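# Stand the pump bottle upright on the table

## Task

Set the pump bottle so it stands upright on its base on the table, and finish with neither arm, gripper nor camera cable touching it.

## Robot and tools

The setup is two simulated robot arms, left_arm and right_arm, each with a two-finger gripper, working over a table. In the scene frame the origin sits level with the table top, midway between the nominal arm bases. +z is up, +x points out over the table, and left_arm is on the +y side. Image left and right do not follow the arm names. Calibrated bases in the scene frame: left_arm at (-0.025, +0.278, +0.016) m, quat_wxyz (+1.000, 0, 0, +0.003). right_arm at (+0.009, -0.361, +0.034) m, quat_wxyz (+1.000, 0, 0, +0.002). Both have up = +z.

Frames. Each arm reports hand positions, velocities, targets and its wrist camera pose in its own base frame. The table and fixed cameras use the scene frame. A gripper's fingers point along its +z and open and close along its y. end_effector_position is the point between the finger pads, just under 1 cm behind the tips. Reported poses can be off by a few centimetres, more at long reach.

Row layout. Movement commands use rows of 14 numbers, each in [-1, 1]: dx, dy, dz, rx, ry, rz, opening for left_arm, then the same seven for right_arm. Always send all 14, even when only one arm moves.
- dx, dy, dz are an offset along that arm's base axes. 1.0 = 0.6 m, and a vector longer than 1.0 may be shortened.
- rx, ry, rz form one rotation vector about the Hand target position. 1.0 = 180 degrees.
- All of these offsets count from the arm's Hand target at the start of the action or move, not from the previous row. Sending the same offset again moves the arm further.
- Opening is absolute: +1 fully open (about 87 mm between pads), +0.5 about 69 mm, 0 about 43 mm, -0.5 about 18 mm, -1 closed.
- Six pose zeros re-command the current Hand target. A 0 in the opening slot is a real command, so to leave a gripper alone, resend its present value.

execute_actions(actions, cameras). actions is a list of actions. Each action is up to 15 rows, one row per 1/30 s step. A shorter action holds its last row for the rest of its 15 steps. An empty list just returns the state and images.

move(target, speed, blend, opening_speed, blocking, cameras). This drives each gripper along a straight path toward its target.
- target is one 14-number row, or up to 15 rows. Every row counts from the same starting Hand targets.
- speed is in m/s, from 0.002 to 2.9, default 0.25. Rotation is capped at twice that in rad/s. Give one number, or one per target.
- blend, in metres, rounds the corners of a multi-row path.
- opening_speed is the finger rate per second on the -1 to +1 scale, at least 0.2.
- blocking=false returns after about 0.5 s while the motion continues.
- Paths last at least 0.5 s and are cut off at 10 s. They do not avoid obstacles or the other arm.
- An opening change in a later row is applied on arrival, after everything is at rest.
- The result adds a move: line giving how it ended (done, off_target, moving, held, fault) and which limits acted. limits=paced means the pose was clipped; limits=held means a check withheld steps. An arm the line does not name is done, meaning at rest within 10 mm and 2 degrees of its target. Neither done nor off_target tells you whether an arm is touching something.

Other tools.
- wait(seconds 0 to 10) lets time pass while the arms hold their commands.
- stop brakes a running move.
- zoom_image(camera, region [x0, y0, x1, y1] in pixels, at most 504x504) enlarges part of a camera's latest image.
- finished_scene(scene 1 to 3) ends the scene and cannot be undone.
- Cameras: cam_head_left, cam_head_right, cam_high, cam_low, cam_left_wrist, cam_right_wrist, all 896x504. An unknown camera name voids the call.

Result lines. These give each gripper's end_effector_position (m) and end_effector_quat_wxyz in its base frame, and its Hand target, which is what the next offsets count from.
- Tool commands shows the current gripper commands.
- grip_measured is the finger position on the command scale. The last Joint positions entry shows the same thing on a scale of 0 (closed) to 1 (open).
- Joint velocities reads "within noise" when the arm is still.
- Joint torques include the arm's own weight. Readings 1 to 3 wrap at ±28 N m.
- Joint ranges (rad): waist -2.618 to 3.054, shoulder 0 to 3.142, elbow 0 to 3.142 (straight at 2.901), wrist pitch and wrist yaw -1.571 to 1.571, wrist roll -2.094 to 2.094.

Control behaviour.
- Each step, the commanded orientation is clipped to within 40 degrees of the measured one.
- Friction and weight often leave the gripper short, low or tilted. Check the pose after each motion and correct it with the missing offset.
- Small moves may fail or go sideways.
- Avoid paths near an arm's own base, or with the wrist near the waist axis, because they can flip the shoulder posture.

Grasping. Close to about 0.04 below the grip_measured reading at first contact for a full-force grip, and less for a lighter one. Closing fast squeezes harder.

What to avoid.
- Dropping the bottle, or releasing it while it moves.
- Fast impacts, and targets far past a contact point, which press hard.
- Letting it fall off the table or leaving it off the table.
- Contact between the arms or grippers, including closing on the other gripper's fingers; this can fail the scene.
- A stalled arm keeps pushing until you command its target back past the gripper.
- Motors heat up from holding loads, full stretch or pushing against something. MOTOR HOT appears at 75 °C. At 90 °C the arm folds and idles, and at 100 °C it goes limp.
- Any arm stop costs.
- Loose objects may occasionally be nudged.

Timing. Thinking time advances the simulation. Faster and smoother solutions are better.

Ending. When the bottle stands upright on its base and nothing touches it, call finished_scene. Scene 1 is practice and may be skipped.

Each tool is called as a command line: name --argument value for each argument, lists and objects as JSON in quotes; but a table of rows of numbers goes row by row, as --pt "numbers of a row", without its own name.

## Session

execute_actions --actions '[]'

Scene clock: 0.00 s.
left_arm: end_effector_position=(+0.3617, +0.0188, +0.0546) grip_measured=+0.973 end_effector_quat_wxyz=(+0.623, -0.045, +0.777, +0.072) | right_arm: end_effector_position=(+0.3672, -0.0059, +0.0754) grip_measured=+1.000 end_effector_quat_wxyz=(+0.631, +0.036, +0.775, +0.005)
Joint positions: left_arm=[-0.057 1.585 0.209 1.156 -0.225 0.007 0.987] | right_arm=[-0.01 1.458 0.241 1.012 0.027 0.06 1]
Joint velocities: within noise
Joint torques (N m): no reading
Motor temperatures (°C): left_arm=[33 47 42 43 32 31 31] | right_arm=[32 47 45 39 31 33 32]
Heat: left arm: 47 °C; right arm: 47 °C.
Hand target: left_arm +0.3666, +0.0185, +0.0651; +0.637, -0.047, +0.766, +0.070 | right_arm +0.3689, -0.0060, +0.0784; +0.634, +0.035, +0.772, +0.005
Tool commands: left_gripper/opening=+1.0 right_gripper/opening=+1.0

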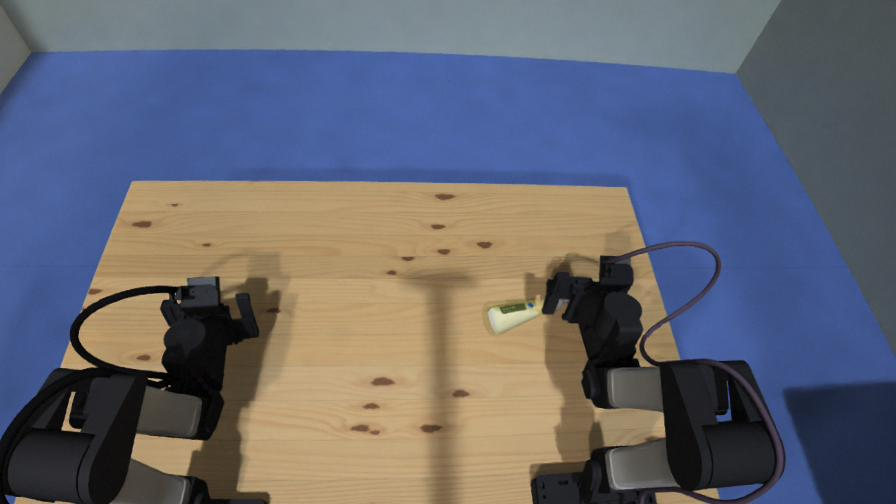

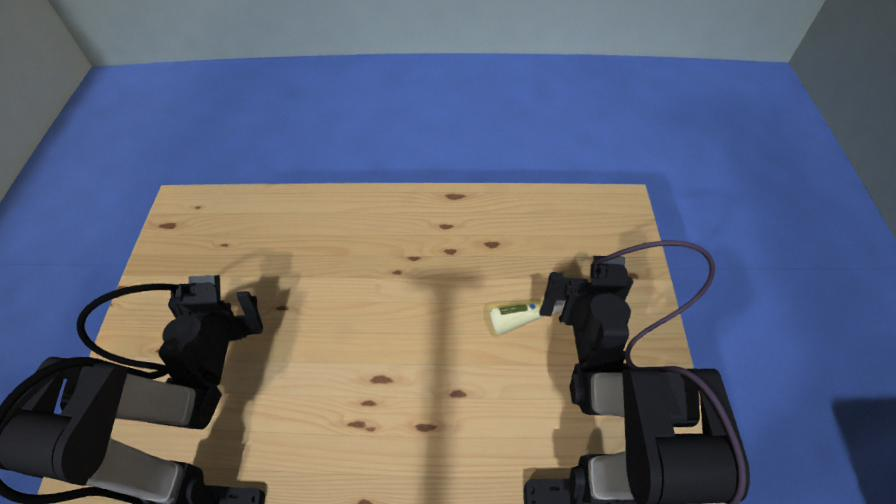

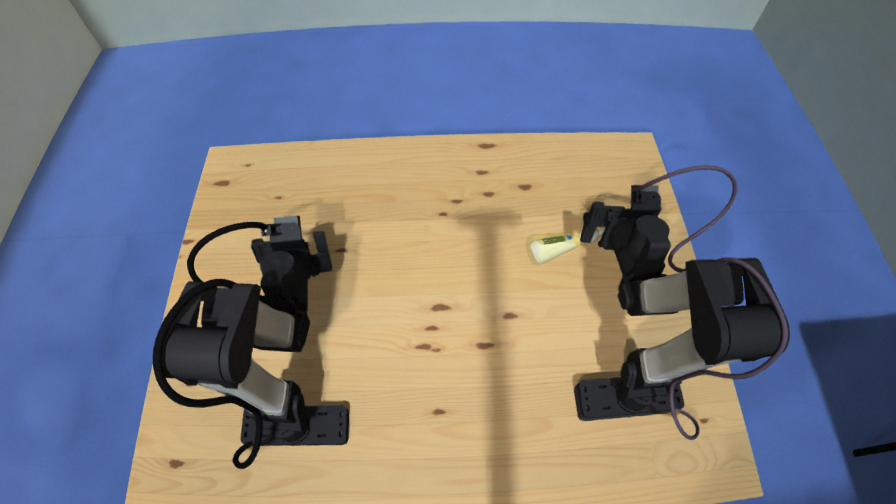

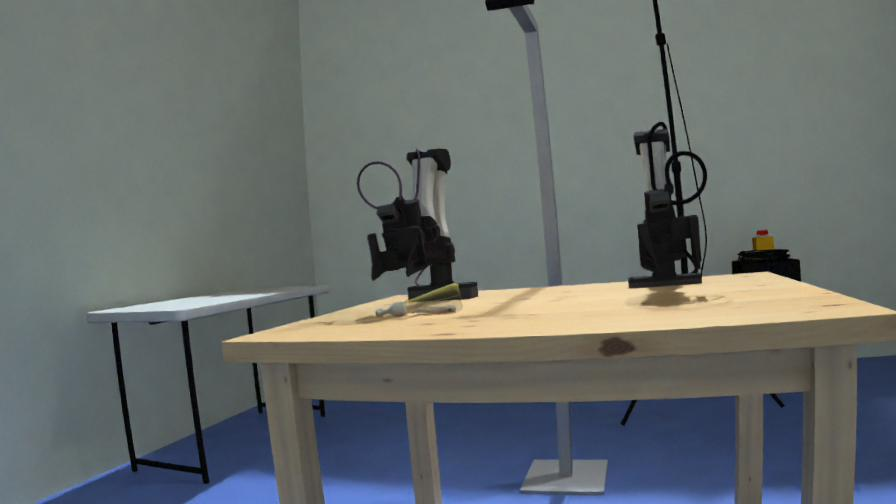

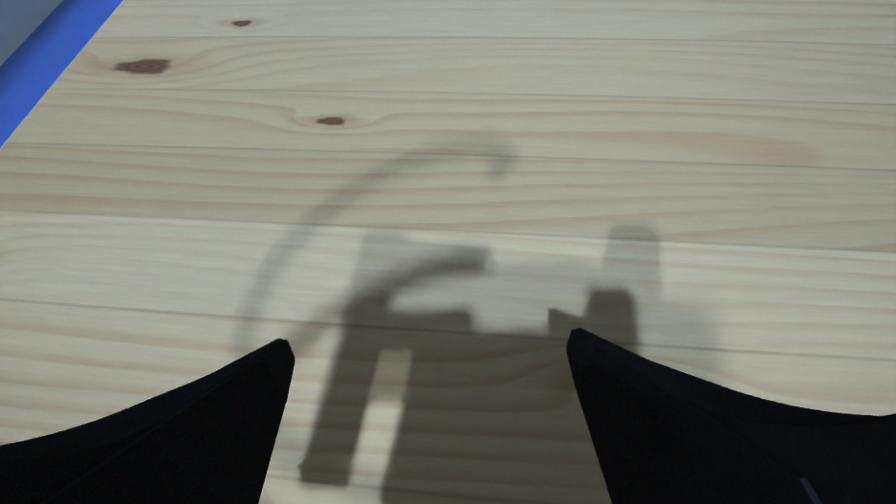

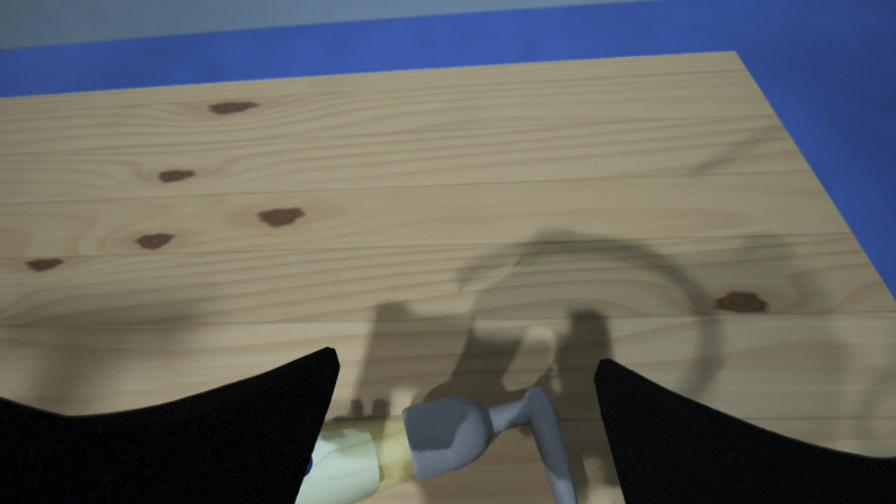

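move --target '[0,0,0,0,0,0,1,-0.15,0.08,0.2,0,0.22,0,1]' --speed 0.3

zoom_image --camera "cam_head_left" --region '[420, 240, 640, 364]'

zoom_image --camera "cam_low" --region '[350, 250, 500, 334]'

Scene clock: 18.30 s.
left_arm: end_effector_position=(+0.3617, +0.0188, +0.0546) grip_measured=+0.973 end_effector_quat_wxyz=(+0.623, -0.045, +0.777, +0.072) | right_arm: end_effector_position=(+0.2760, +0.0412, +0.1925) grip_measured=+1.000 end_effector_quat_wxyz=(+0.332, +0.032, +0.943, -0.004)
Joint positions: left_arm=[-0.057 1.585 0.209 1.156 -0.225 0.007 0.987] | right_arm=[0.218 1.153 1.149 -0.908 0.165 0.23 1]
Joint velocities: within noise
Joint torques (N m): left_arm=[0.18 -5 4.37 2.11 -0.01 -0.03] | right_arm=[0.25 -2.28 9.68 1.24 0.12 0.07]
Motor temperatures (°C): left_arm=[33 48 42 47 32 31 31] | right_arm=[32 47 46 44 31 33 32]
Heat: left arm: 48 °C; right arm: 47 °C.
Hand target: left_arm +0.3666, +0.0185, +0.0651; +0.637, -0.047, +0.766, +0.070 | right_arm +0.2789, +0.0420, +0.1984; +0.335, +0.035, +0.942, -0.007
Off the commanded pose: left_arm 0.012 m, 2 deg | right_arm 0.007 m, 1 deg.
move: off_target (left_arm)

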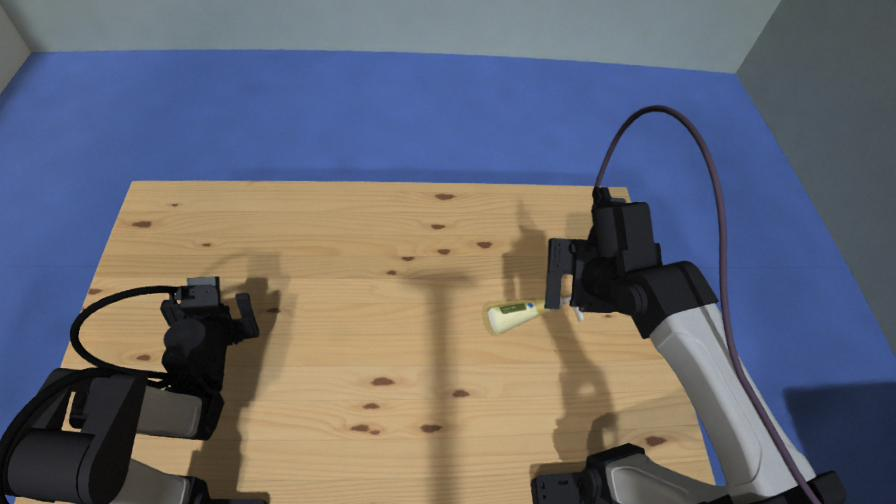

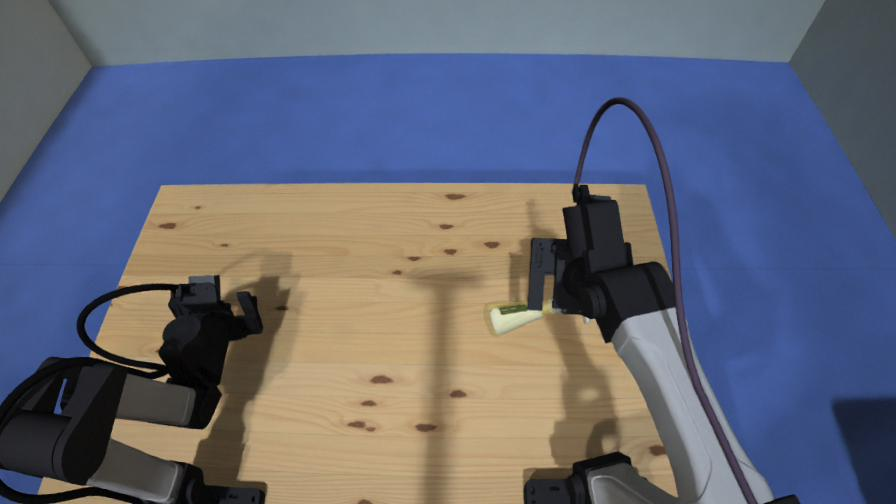

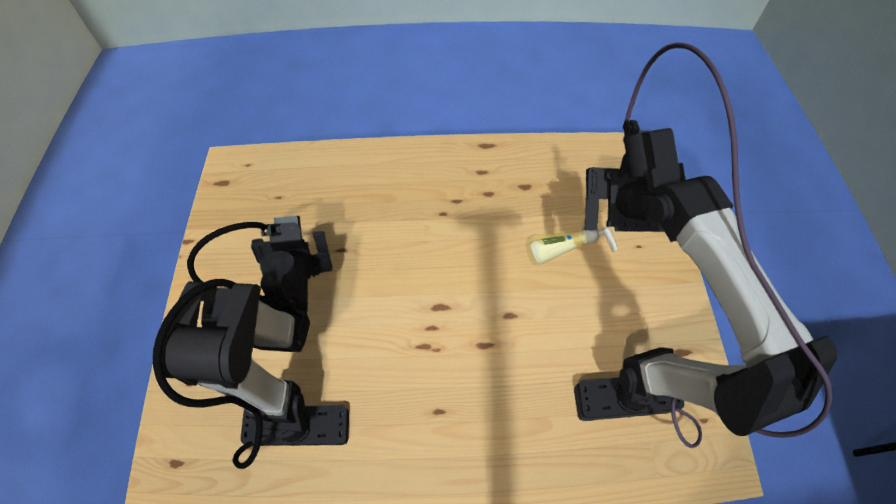

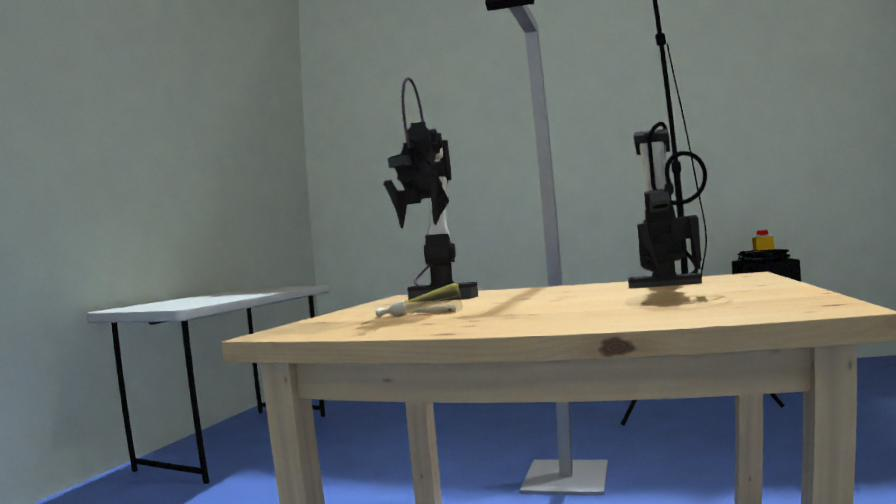

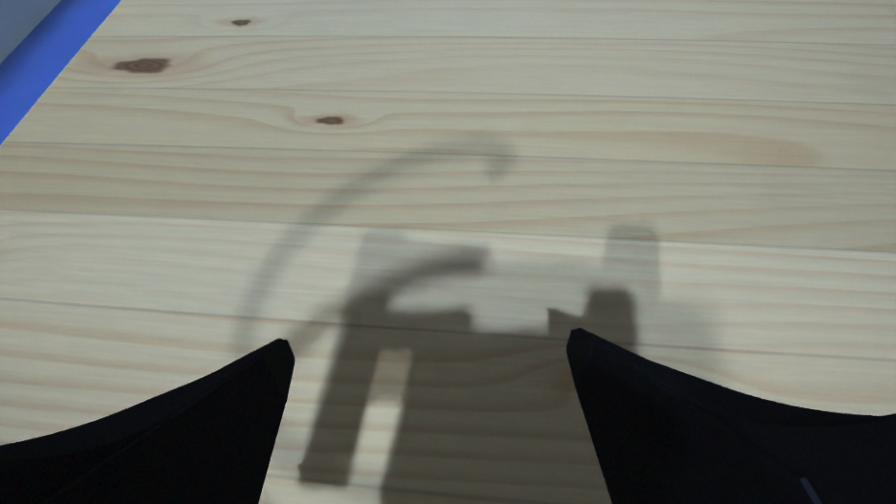

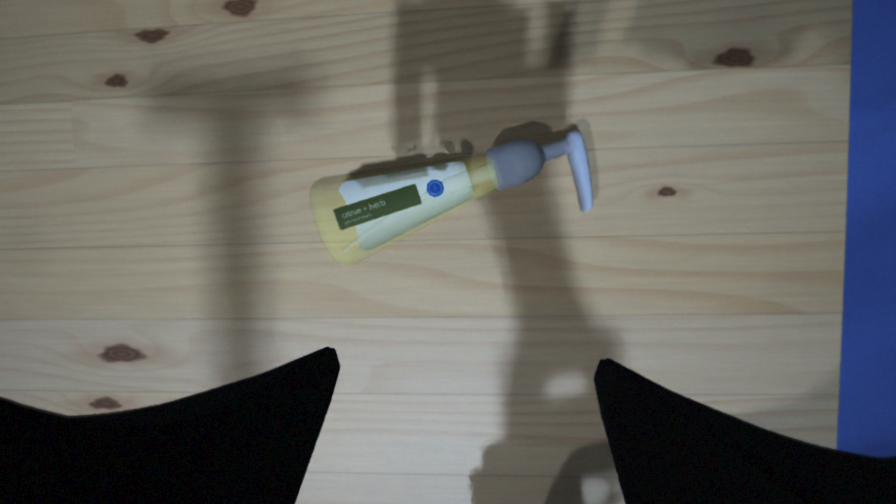

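Scaled by 2.291 from the camera's 896x504 image, which has a finer 1280x720 frame.

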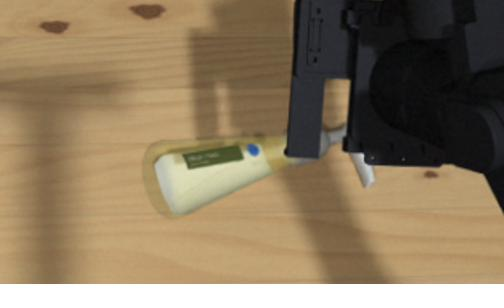

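Scaled by 3.360 from the camera's 896x504 image, which has a finer 1280x720 frame.

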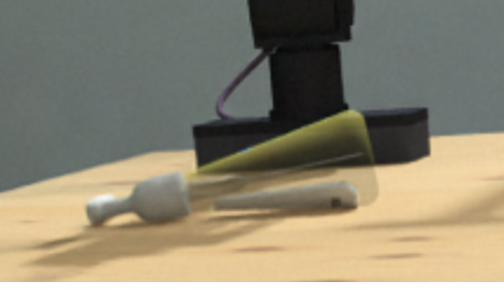

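move --target '[0,0,0,0,0,0,1,0.127,0.06,-0.13,0.210,0.275,-0.340,1]' --speed 0.35

Scene clock: 38.57 s.
left_arm: end_effector_position=(+0.3617, +0.0188, +0.0546) grip_measured=+0.973 end_effector_quat_wxyz=(+0.623, -0.045, +0.777, +0.072) | right_arm: end_effector_position=(+0.3510, +0.0784, +0.1209) grip_measured=+1.000 end_effector_quat_wxyz=(-0.133, +0.572, +0.803, +0.099)
Joint positions: left_arm=[-0.057 1.585 0.209 1.156 -0.225 0.007 0.987] | right_arm=[-0.035 2.034 1.783 -1.436 -0.312 1.185 1]
Joint velocities: within noise
Joint torques (N m): left_arm=[0.18 -5 4.37 2.11 -0.02 -0.04] | right_arm=[-0.84 -8.55 8.34 -0.03 -0.26 0.05]
Motor temperatures (°C): left_arm=[33 49 43 49 32 31 31] | right_arm=[32 47 49 41 31 33 32]
Heat: left arm: 49 °C; right arm: 49 °C.
Hand target: left_arm +0.3666, +0.0185, +0.0651; +0.637, -0.047, +0.766, +0.070 | right_arm +0.3551, +0.0781, +0.1205; -0.140, +0.578, +0.797, +0.100
Off the commanded pose: left_arm 0.012 m, 2 deg | right_arm 0.004 m, 1 deg.
move: off_target (left_arm)

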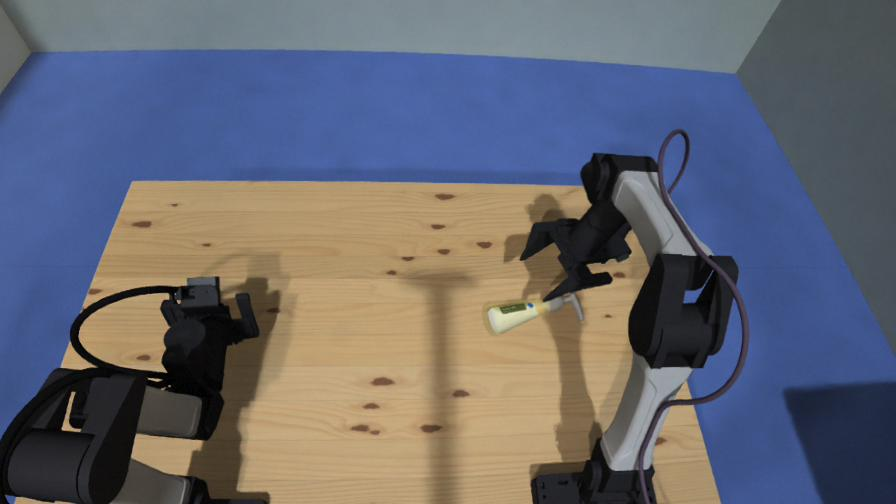

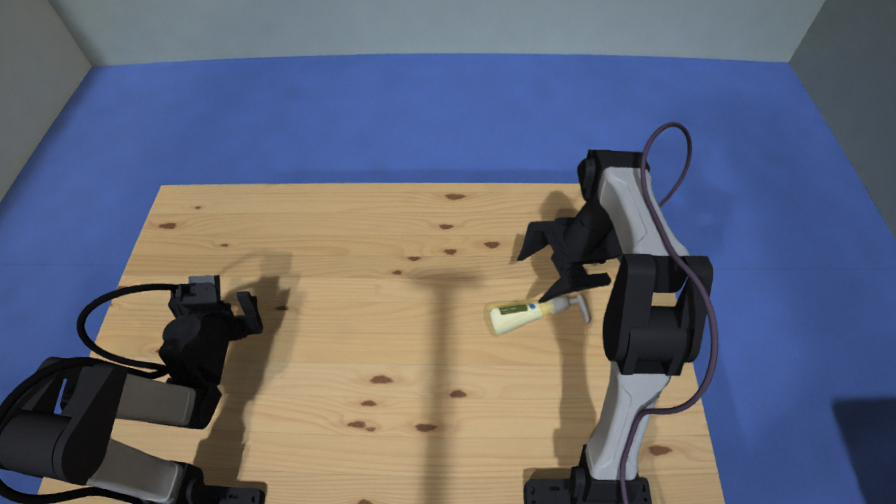

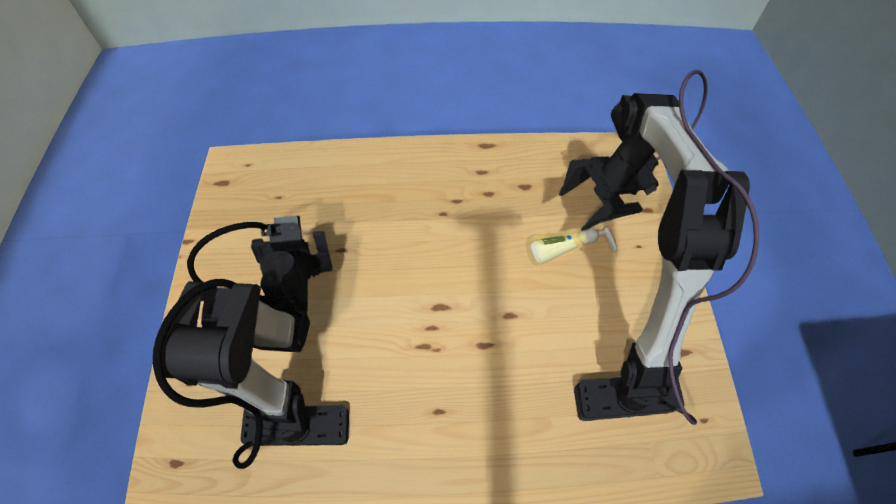

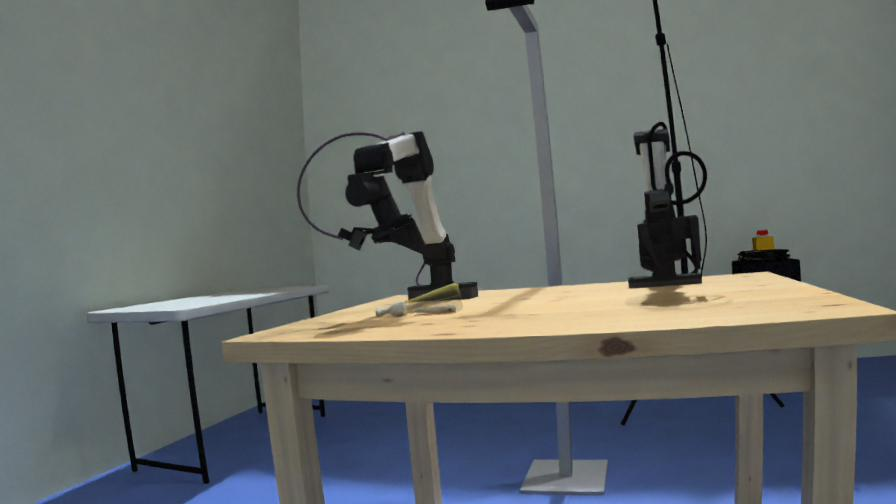

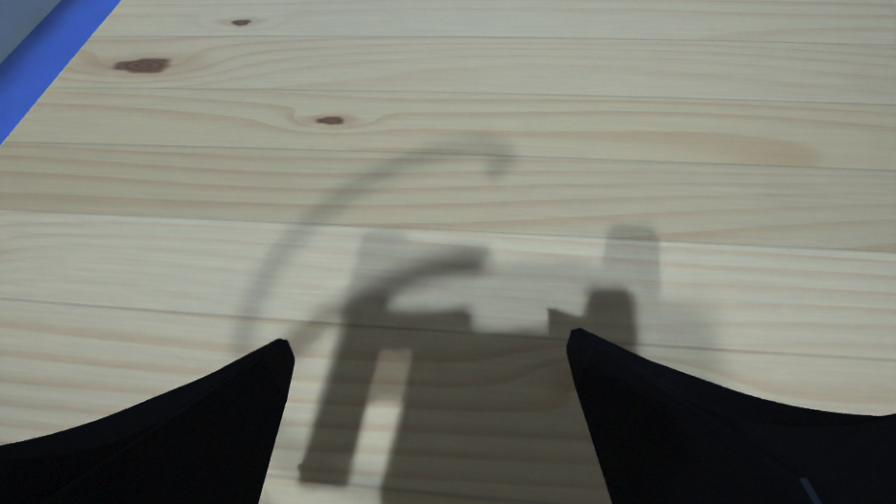

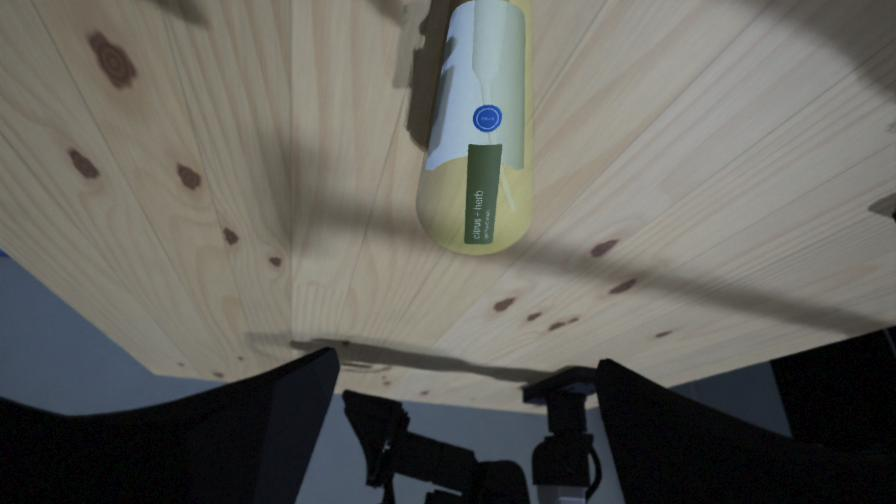

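move --target '[0,0,0,0,0,0,1,0.0,0.025,-0.15,0,0,0,1]' --speed 0.2

zoom_image --camera "cam_low" --region '[330, 200, 500, 334]'

zoom_image --camera "cam_head_left" --region '[440, 220, 640, 350]'

Scene clock: 51.70 s.
left_arm: end_effector_position=(+0.3617, +0.0188, +0.0546) grip_measured=+0.973 end_effector_quat_wxyz=(+0.623, -0.045, +0.777, +0.072) | right_arm: end_effector_position=(+0.3556, +0.0893, +0.0377) grip_measured=+1.000 end_effector_quat_wxyz=(-0.131, +0.577, +0.800, +0.101)
Joint positions: left_arm=[-0.057 1.585 0.209 1.156 -0.225 0.007 0.987] | right_arm=[-0.008 2.096 1.54 -1.116 -0.317 1.225 1]
Joint velocities: within noise
Joint torques (N m): left_arm=[0.18 -5 4.37 2.1 -0.01 -0.03] | right_arm=[0.21 -9.14 5.19 0.19 -0.26 0.09]
Motor temperatures (°C): left_arm=[33 49 43 49 32 31 31] | right_arm=[32 50 50 40 31 33 32]
Heat: left arm: 49 °C; right arm: 50 °C.
Hand target: left_arm +0.3666, +0.0185, +0.0651; +0.637, -0.047, +0.766, +0.070 | right_arm +0.3552, +0.0930, +0.0304; -0.140, +0.579, +0.797, +0.100
Off the commanded pose: left_arm 0.012 m, 2 deg | right_arm 0.008 m, 1 deg.
move: off_target (left_arm)

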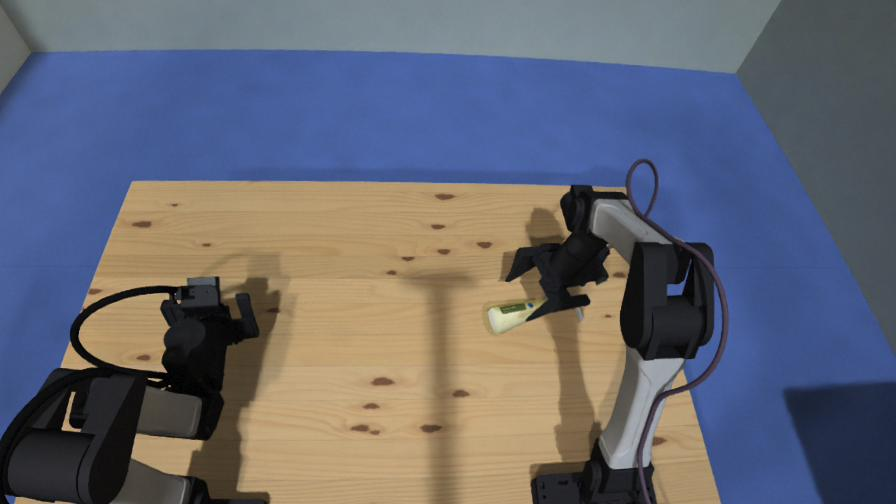

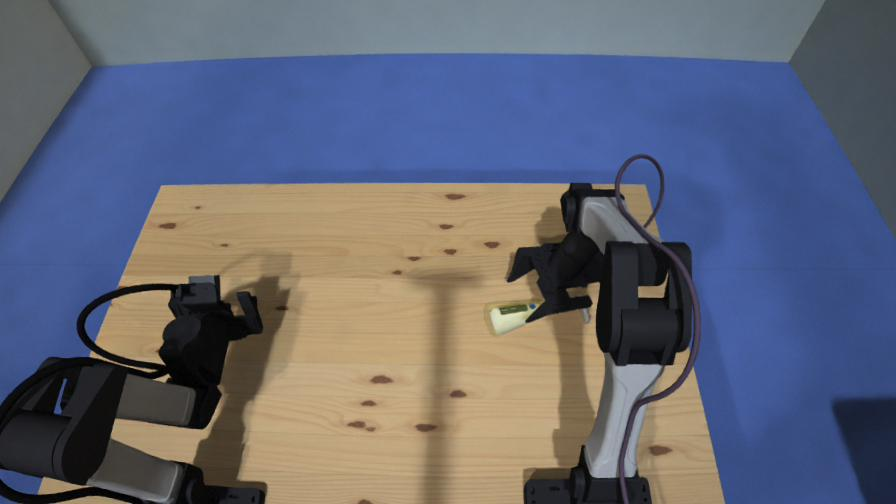

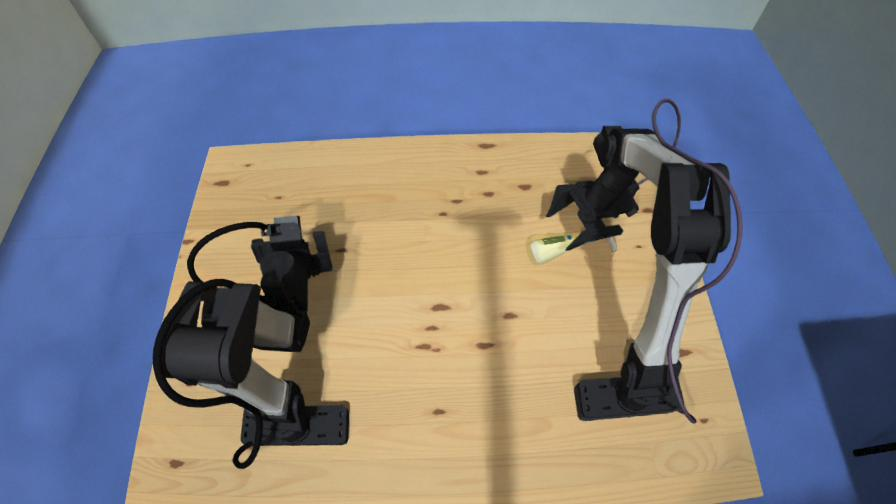

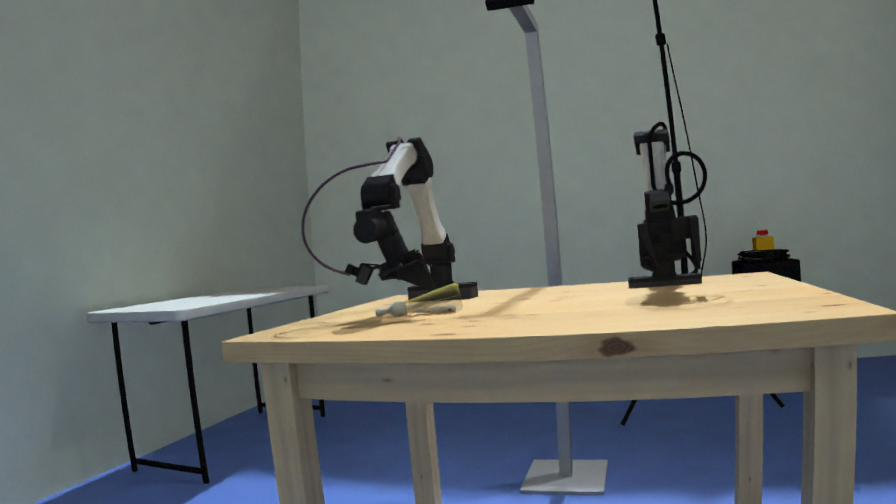

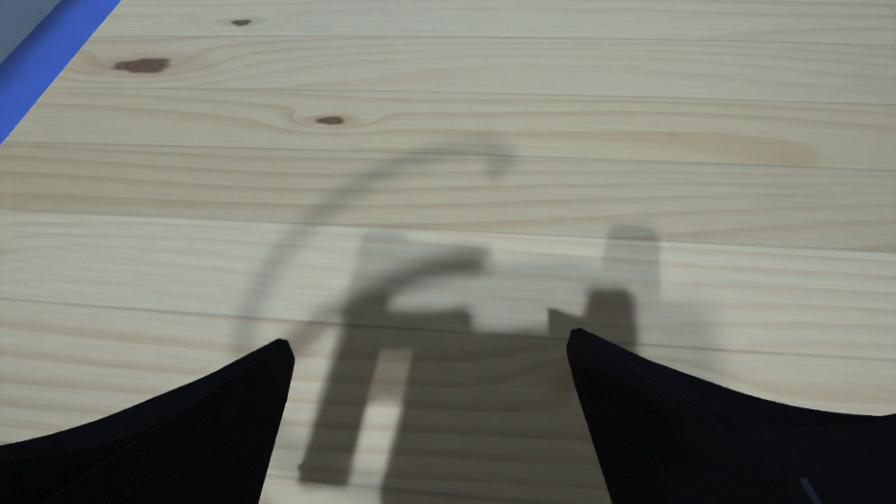

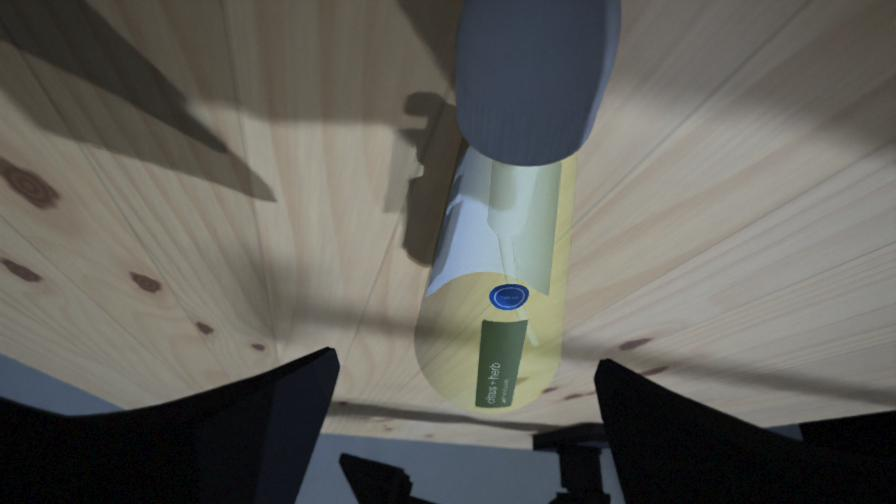

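Scaled by 2.965 from the camera's 896x504 image, which has a finer 1280x720 frame.

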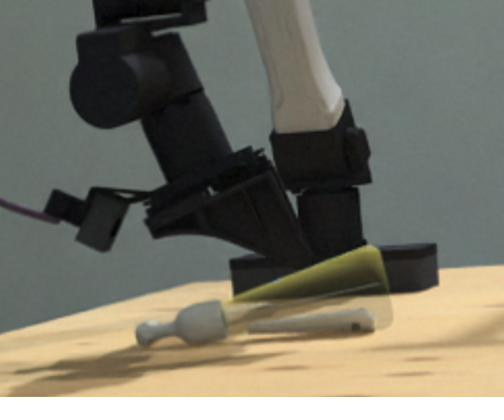

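Scaled by 2.520 from the camera's 896x504 image, which has a finer 1280x720 frame.

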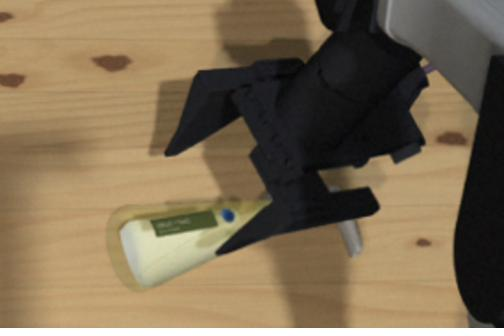

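move --target '[0,0,0,0,0,0,1,-0.015,0.003,-0.078,0,0,0,1]' --speed 0.12

zoom_image --camera "cam_low" --region '[330, 200, 500, 334]'

zoom_image --camera "cam_head_left" --region '[440, 220, 640, 350]'

Scene clock: 59.33 s.
left_arm: end_effector_position=(+0.3617, +0.0188, +0.0546) grip_measured=+0.973 end_effector_quat_wxyz=(+0.623, -0.045, +0.777, +0.072) | right_arm: end_effector_position=(+0.3487, +0.0894, -0.0084) grip_measured=+1.000 end_effector_quat_wxyz=(-0.130, +0.578, +0.799, +0.102)
Joint positions: left_arm=[-0.057 1.585 0.209 1.156 -0.225 0.007 0.987] | right_arm=[-0.008 2.136 1.406 -0.937 -0.318 1.23 1]
Joint velocities: within noise
Joint torques (N m): left_arm=[0.18 -5 4.37 2.1 -0.01 -0.03] | right_arm=[0.58 -8.85 4.64 0.2 -0.26 0.07]
Motor temperatures (°C): left_arm=[33 49 43 50 32 31 31] | right_arm=[32 51 50 39 31 33 32]
Heat: left arm: 50 °C; right arm: 51 °C.
Hand target: left_arm +0.3666, +0.0185, +0.0651; +0.637, -0.047, +0.766, +0.070 | right_arm +0.3460, +0.0948, -0.0164; -0.140, +0.578, +0.797, +0.100
Off the commanded pose: left_arm 0.012 m, 2 deg | right_arm 0.010 m, 1 deg.
move: off_target (left_arm)

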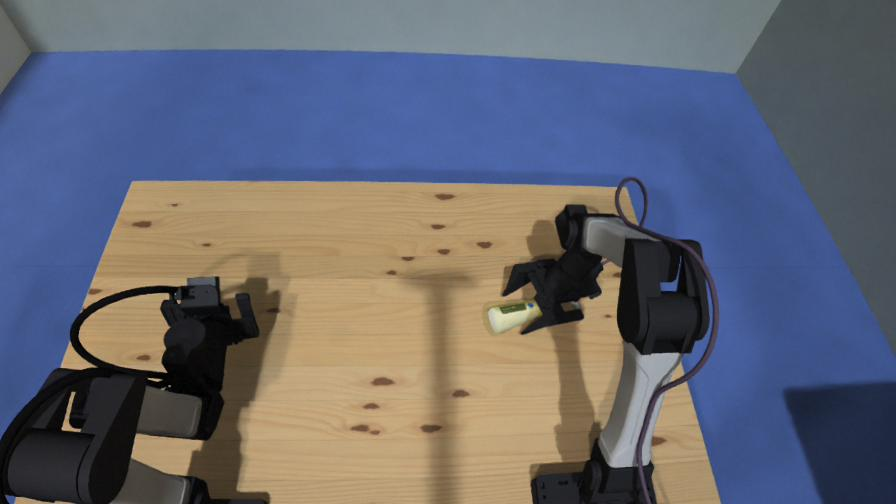

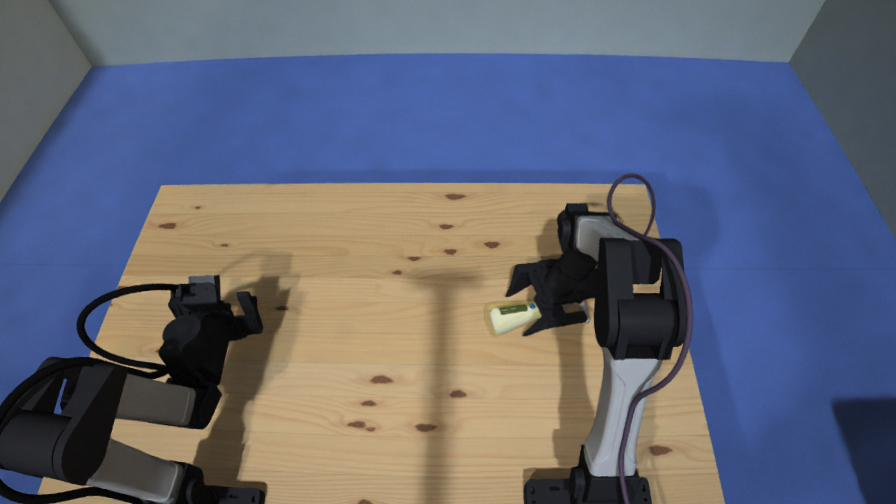

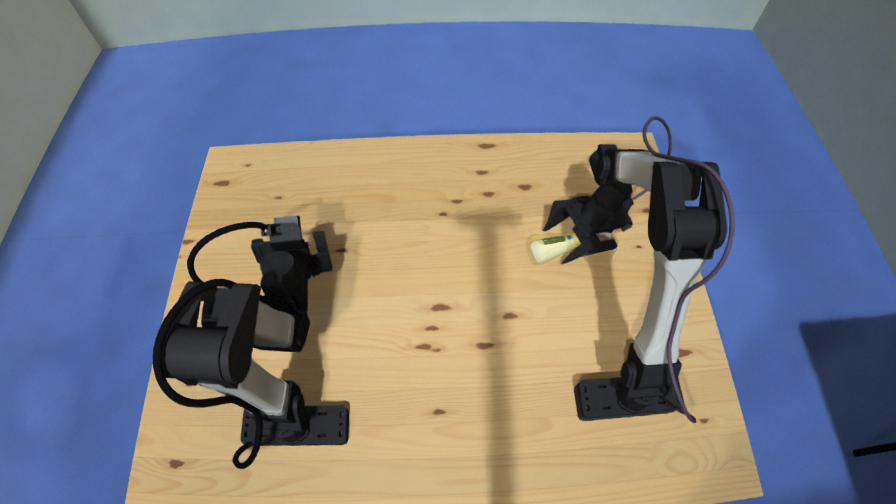

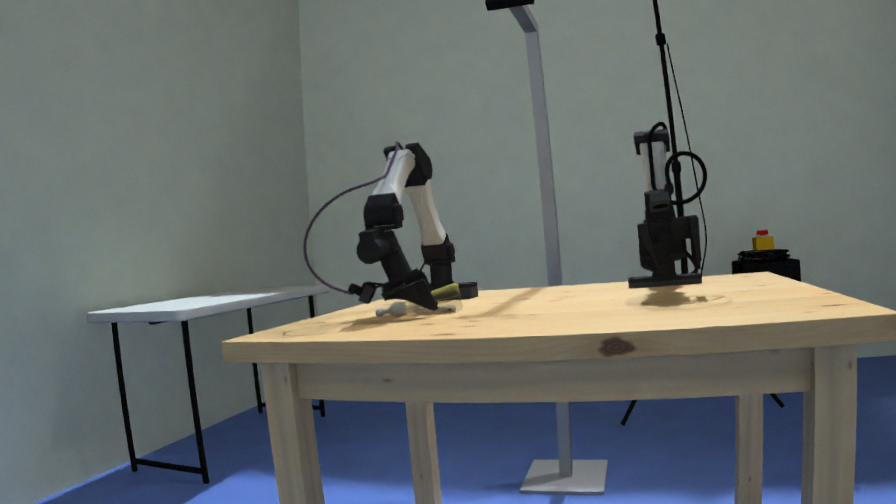

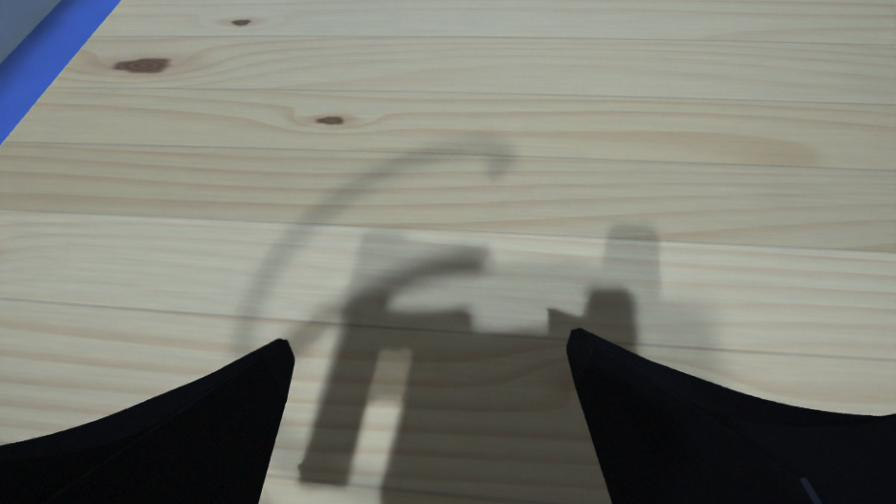

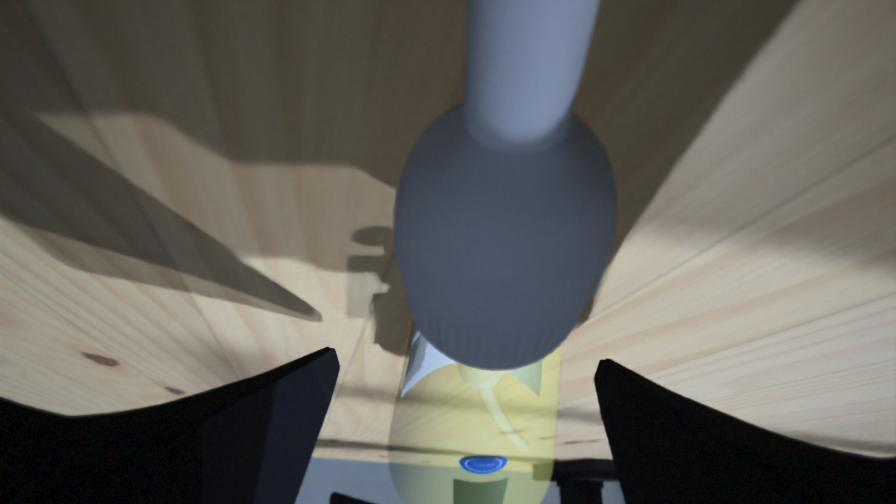

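Scaled by 2.965 from the camera's 896x504 image, which has a finer 1280x720 frame.

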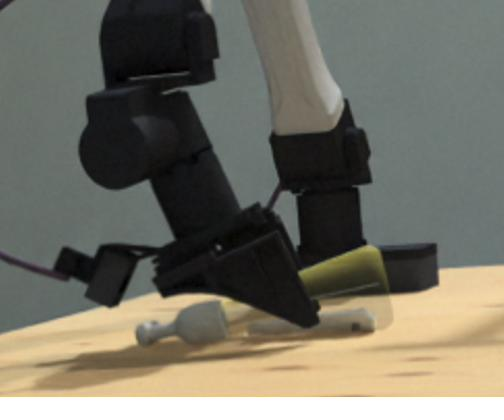

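Scaled by 2.520 from the camera's 896x504 image, which has a finer 1280x720 frame.

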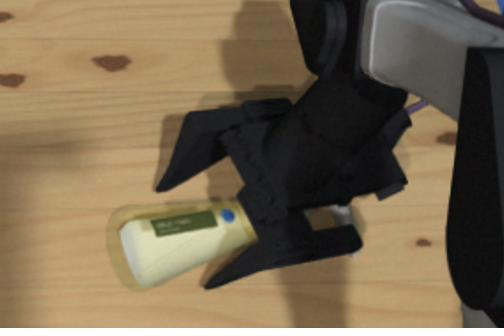

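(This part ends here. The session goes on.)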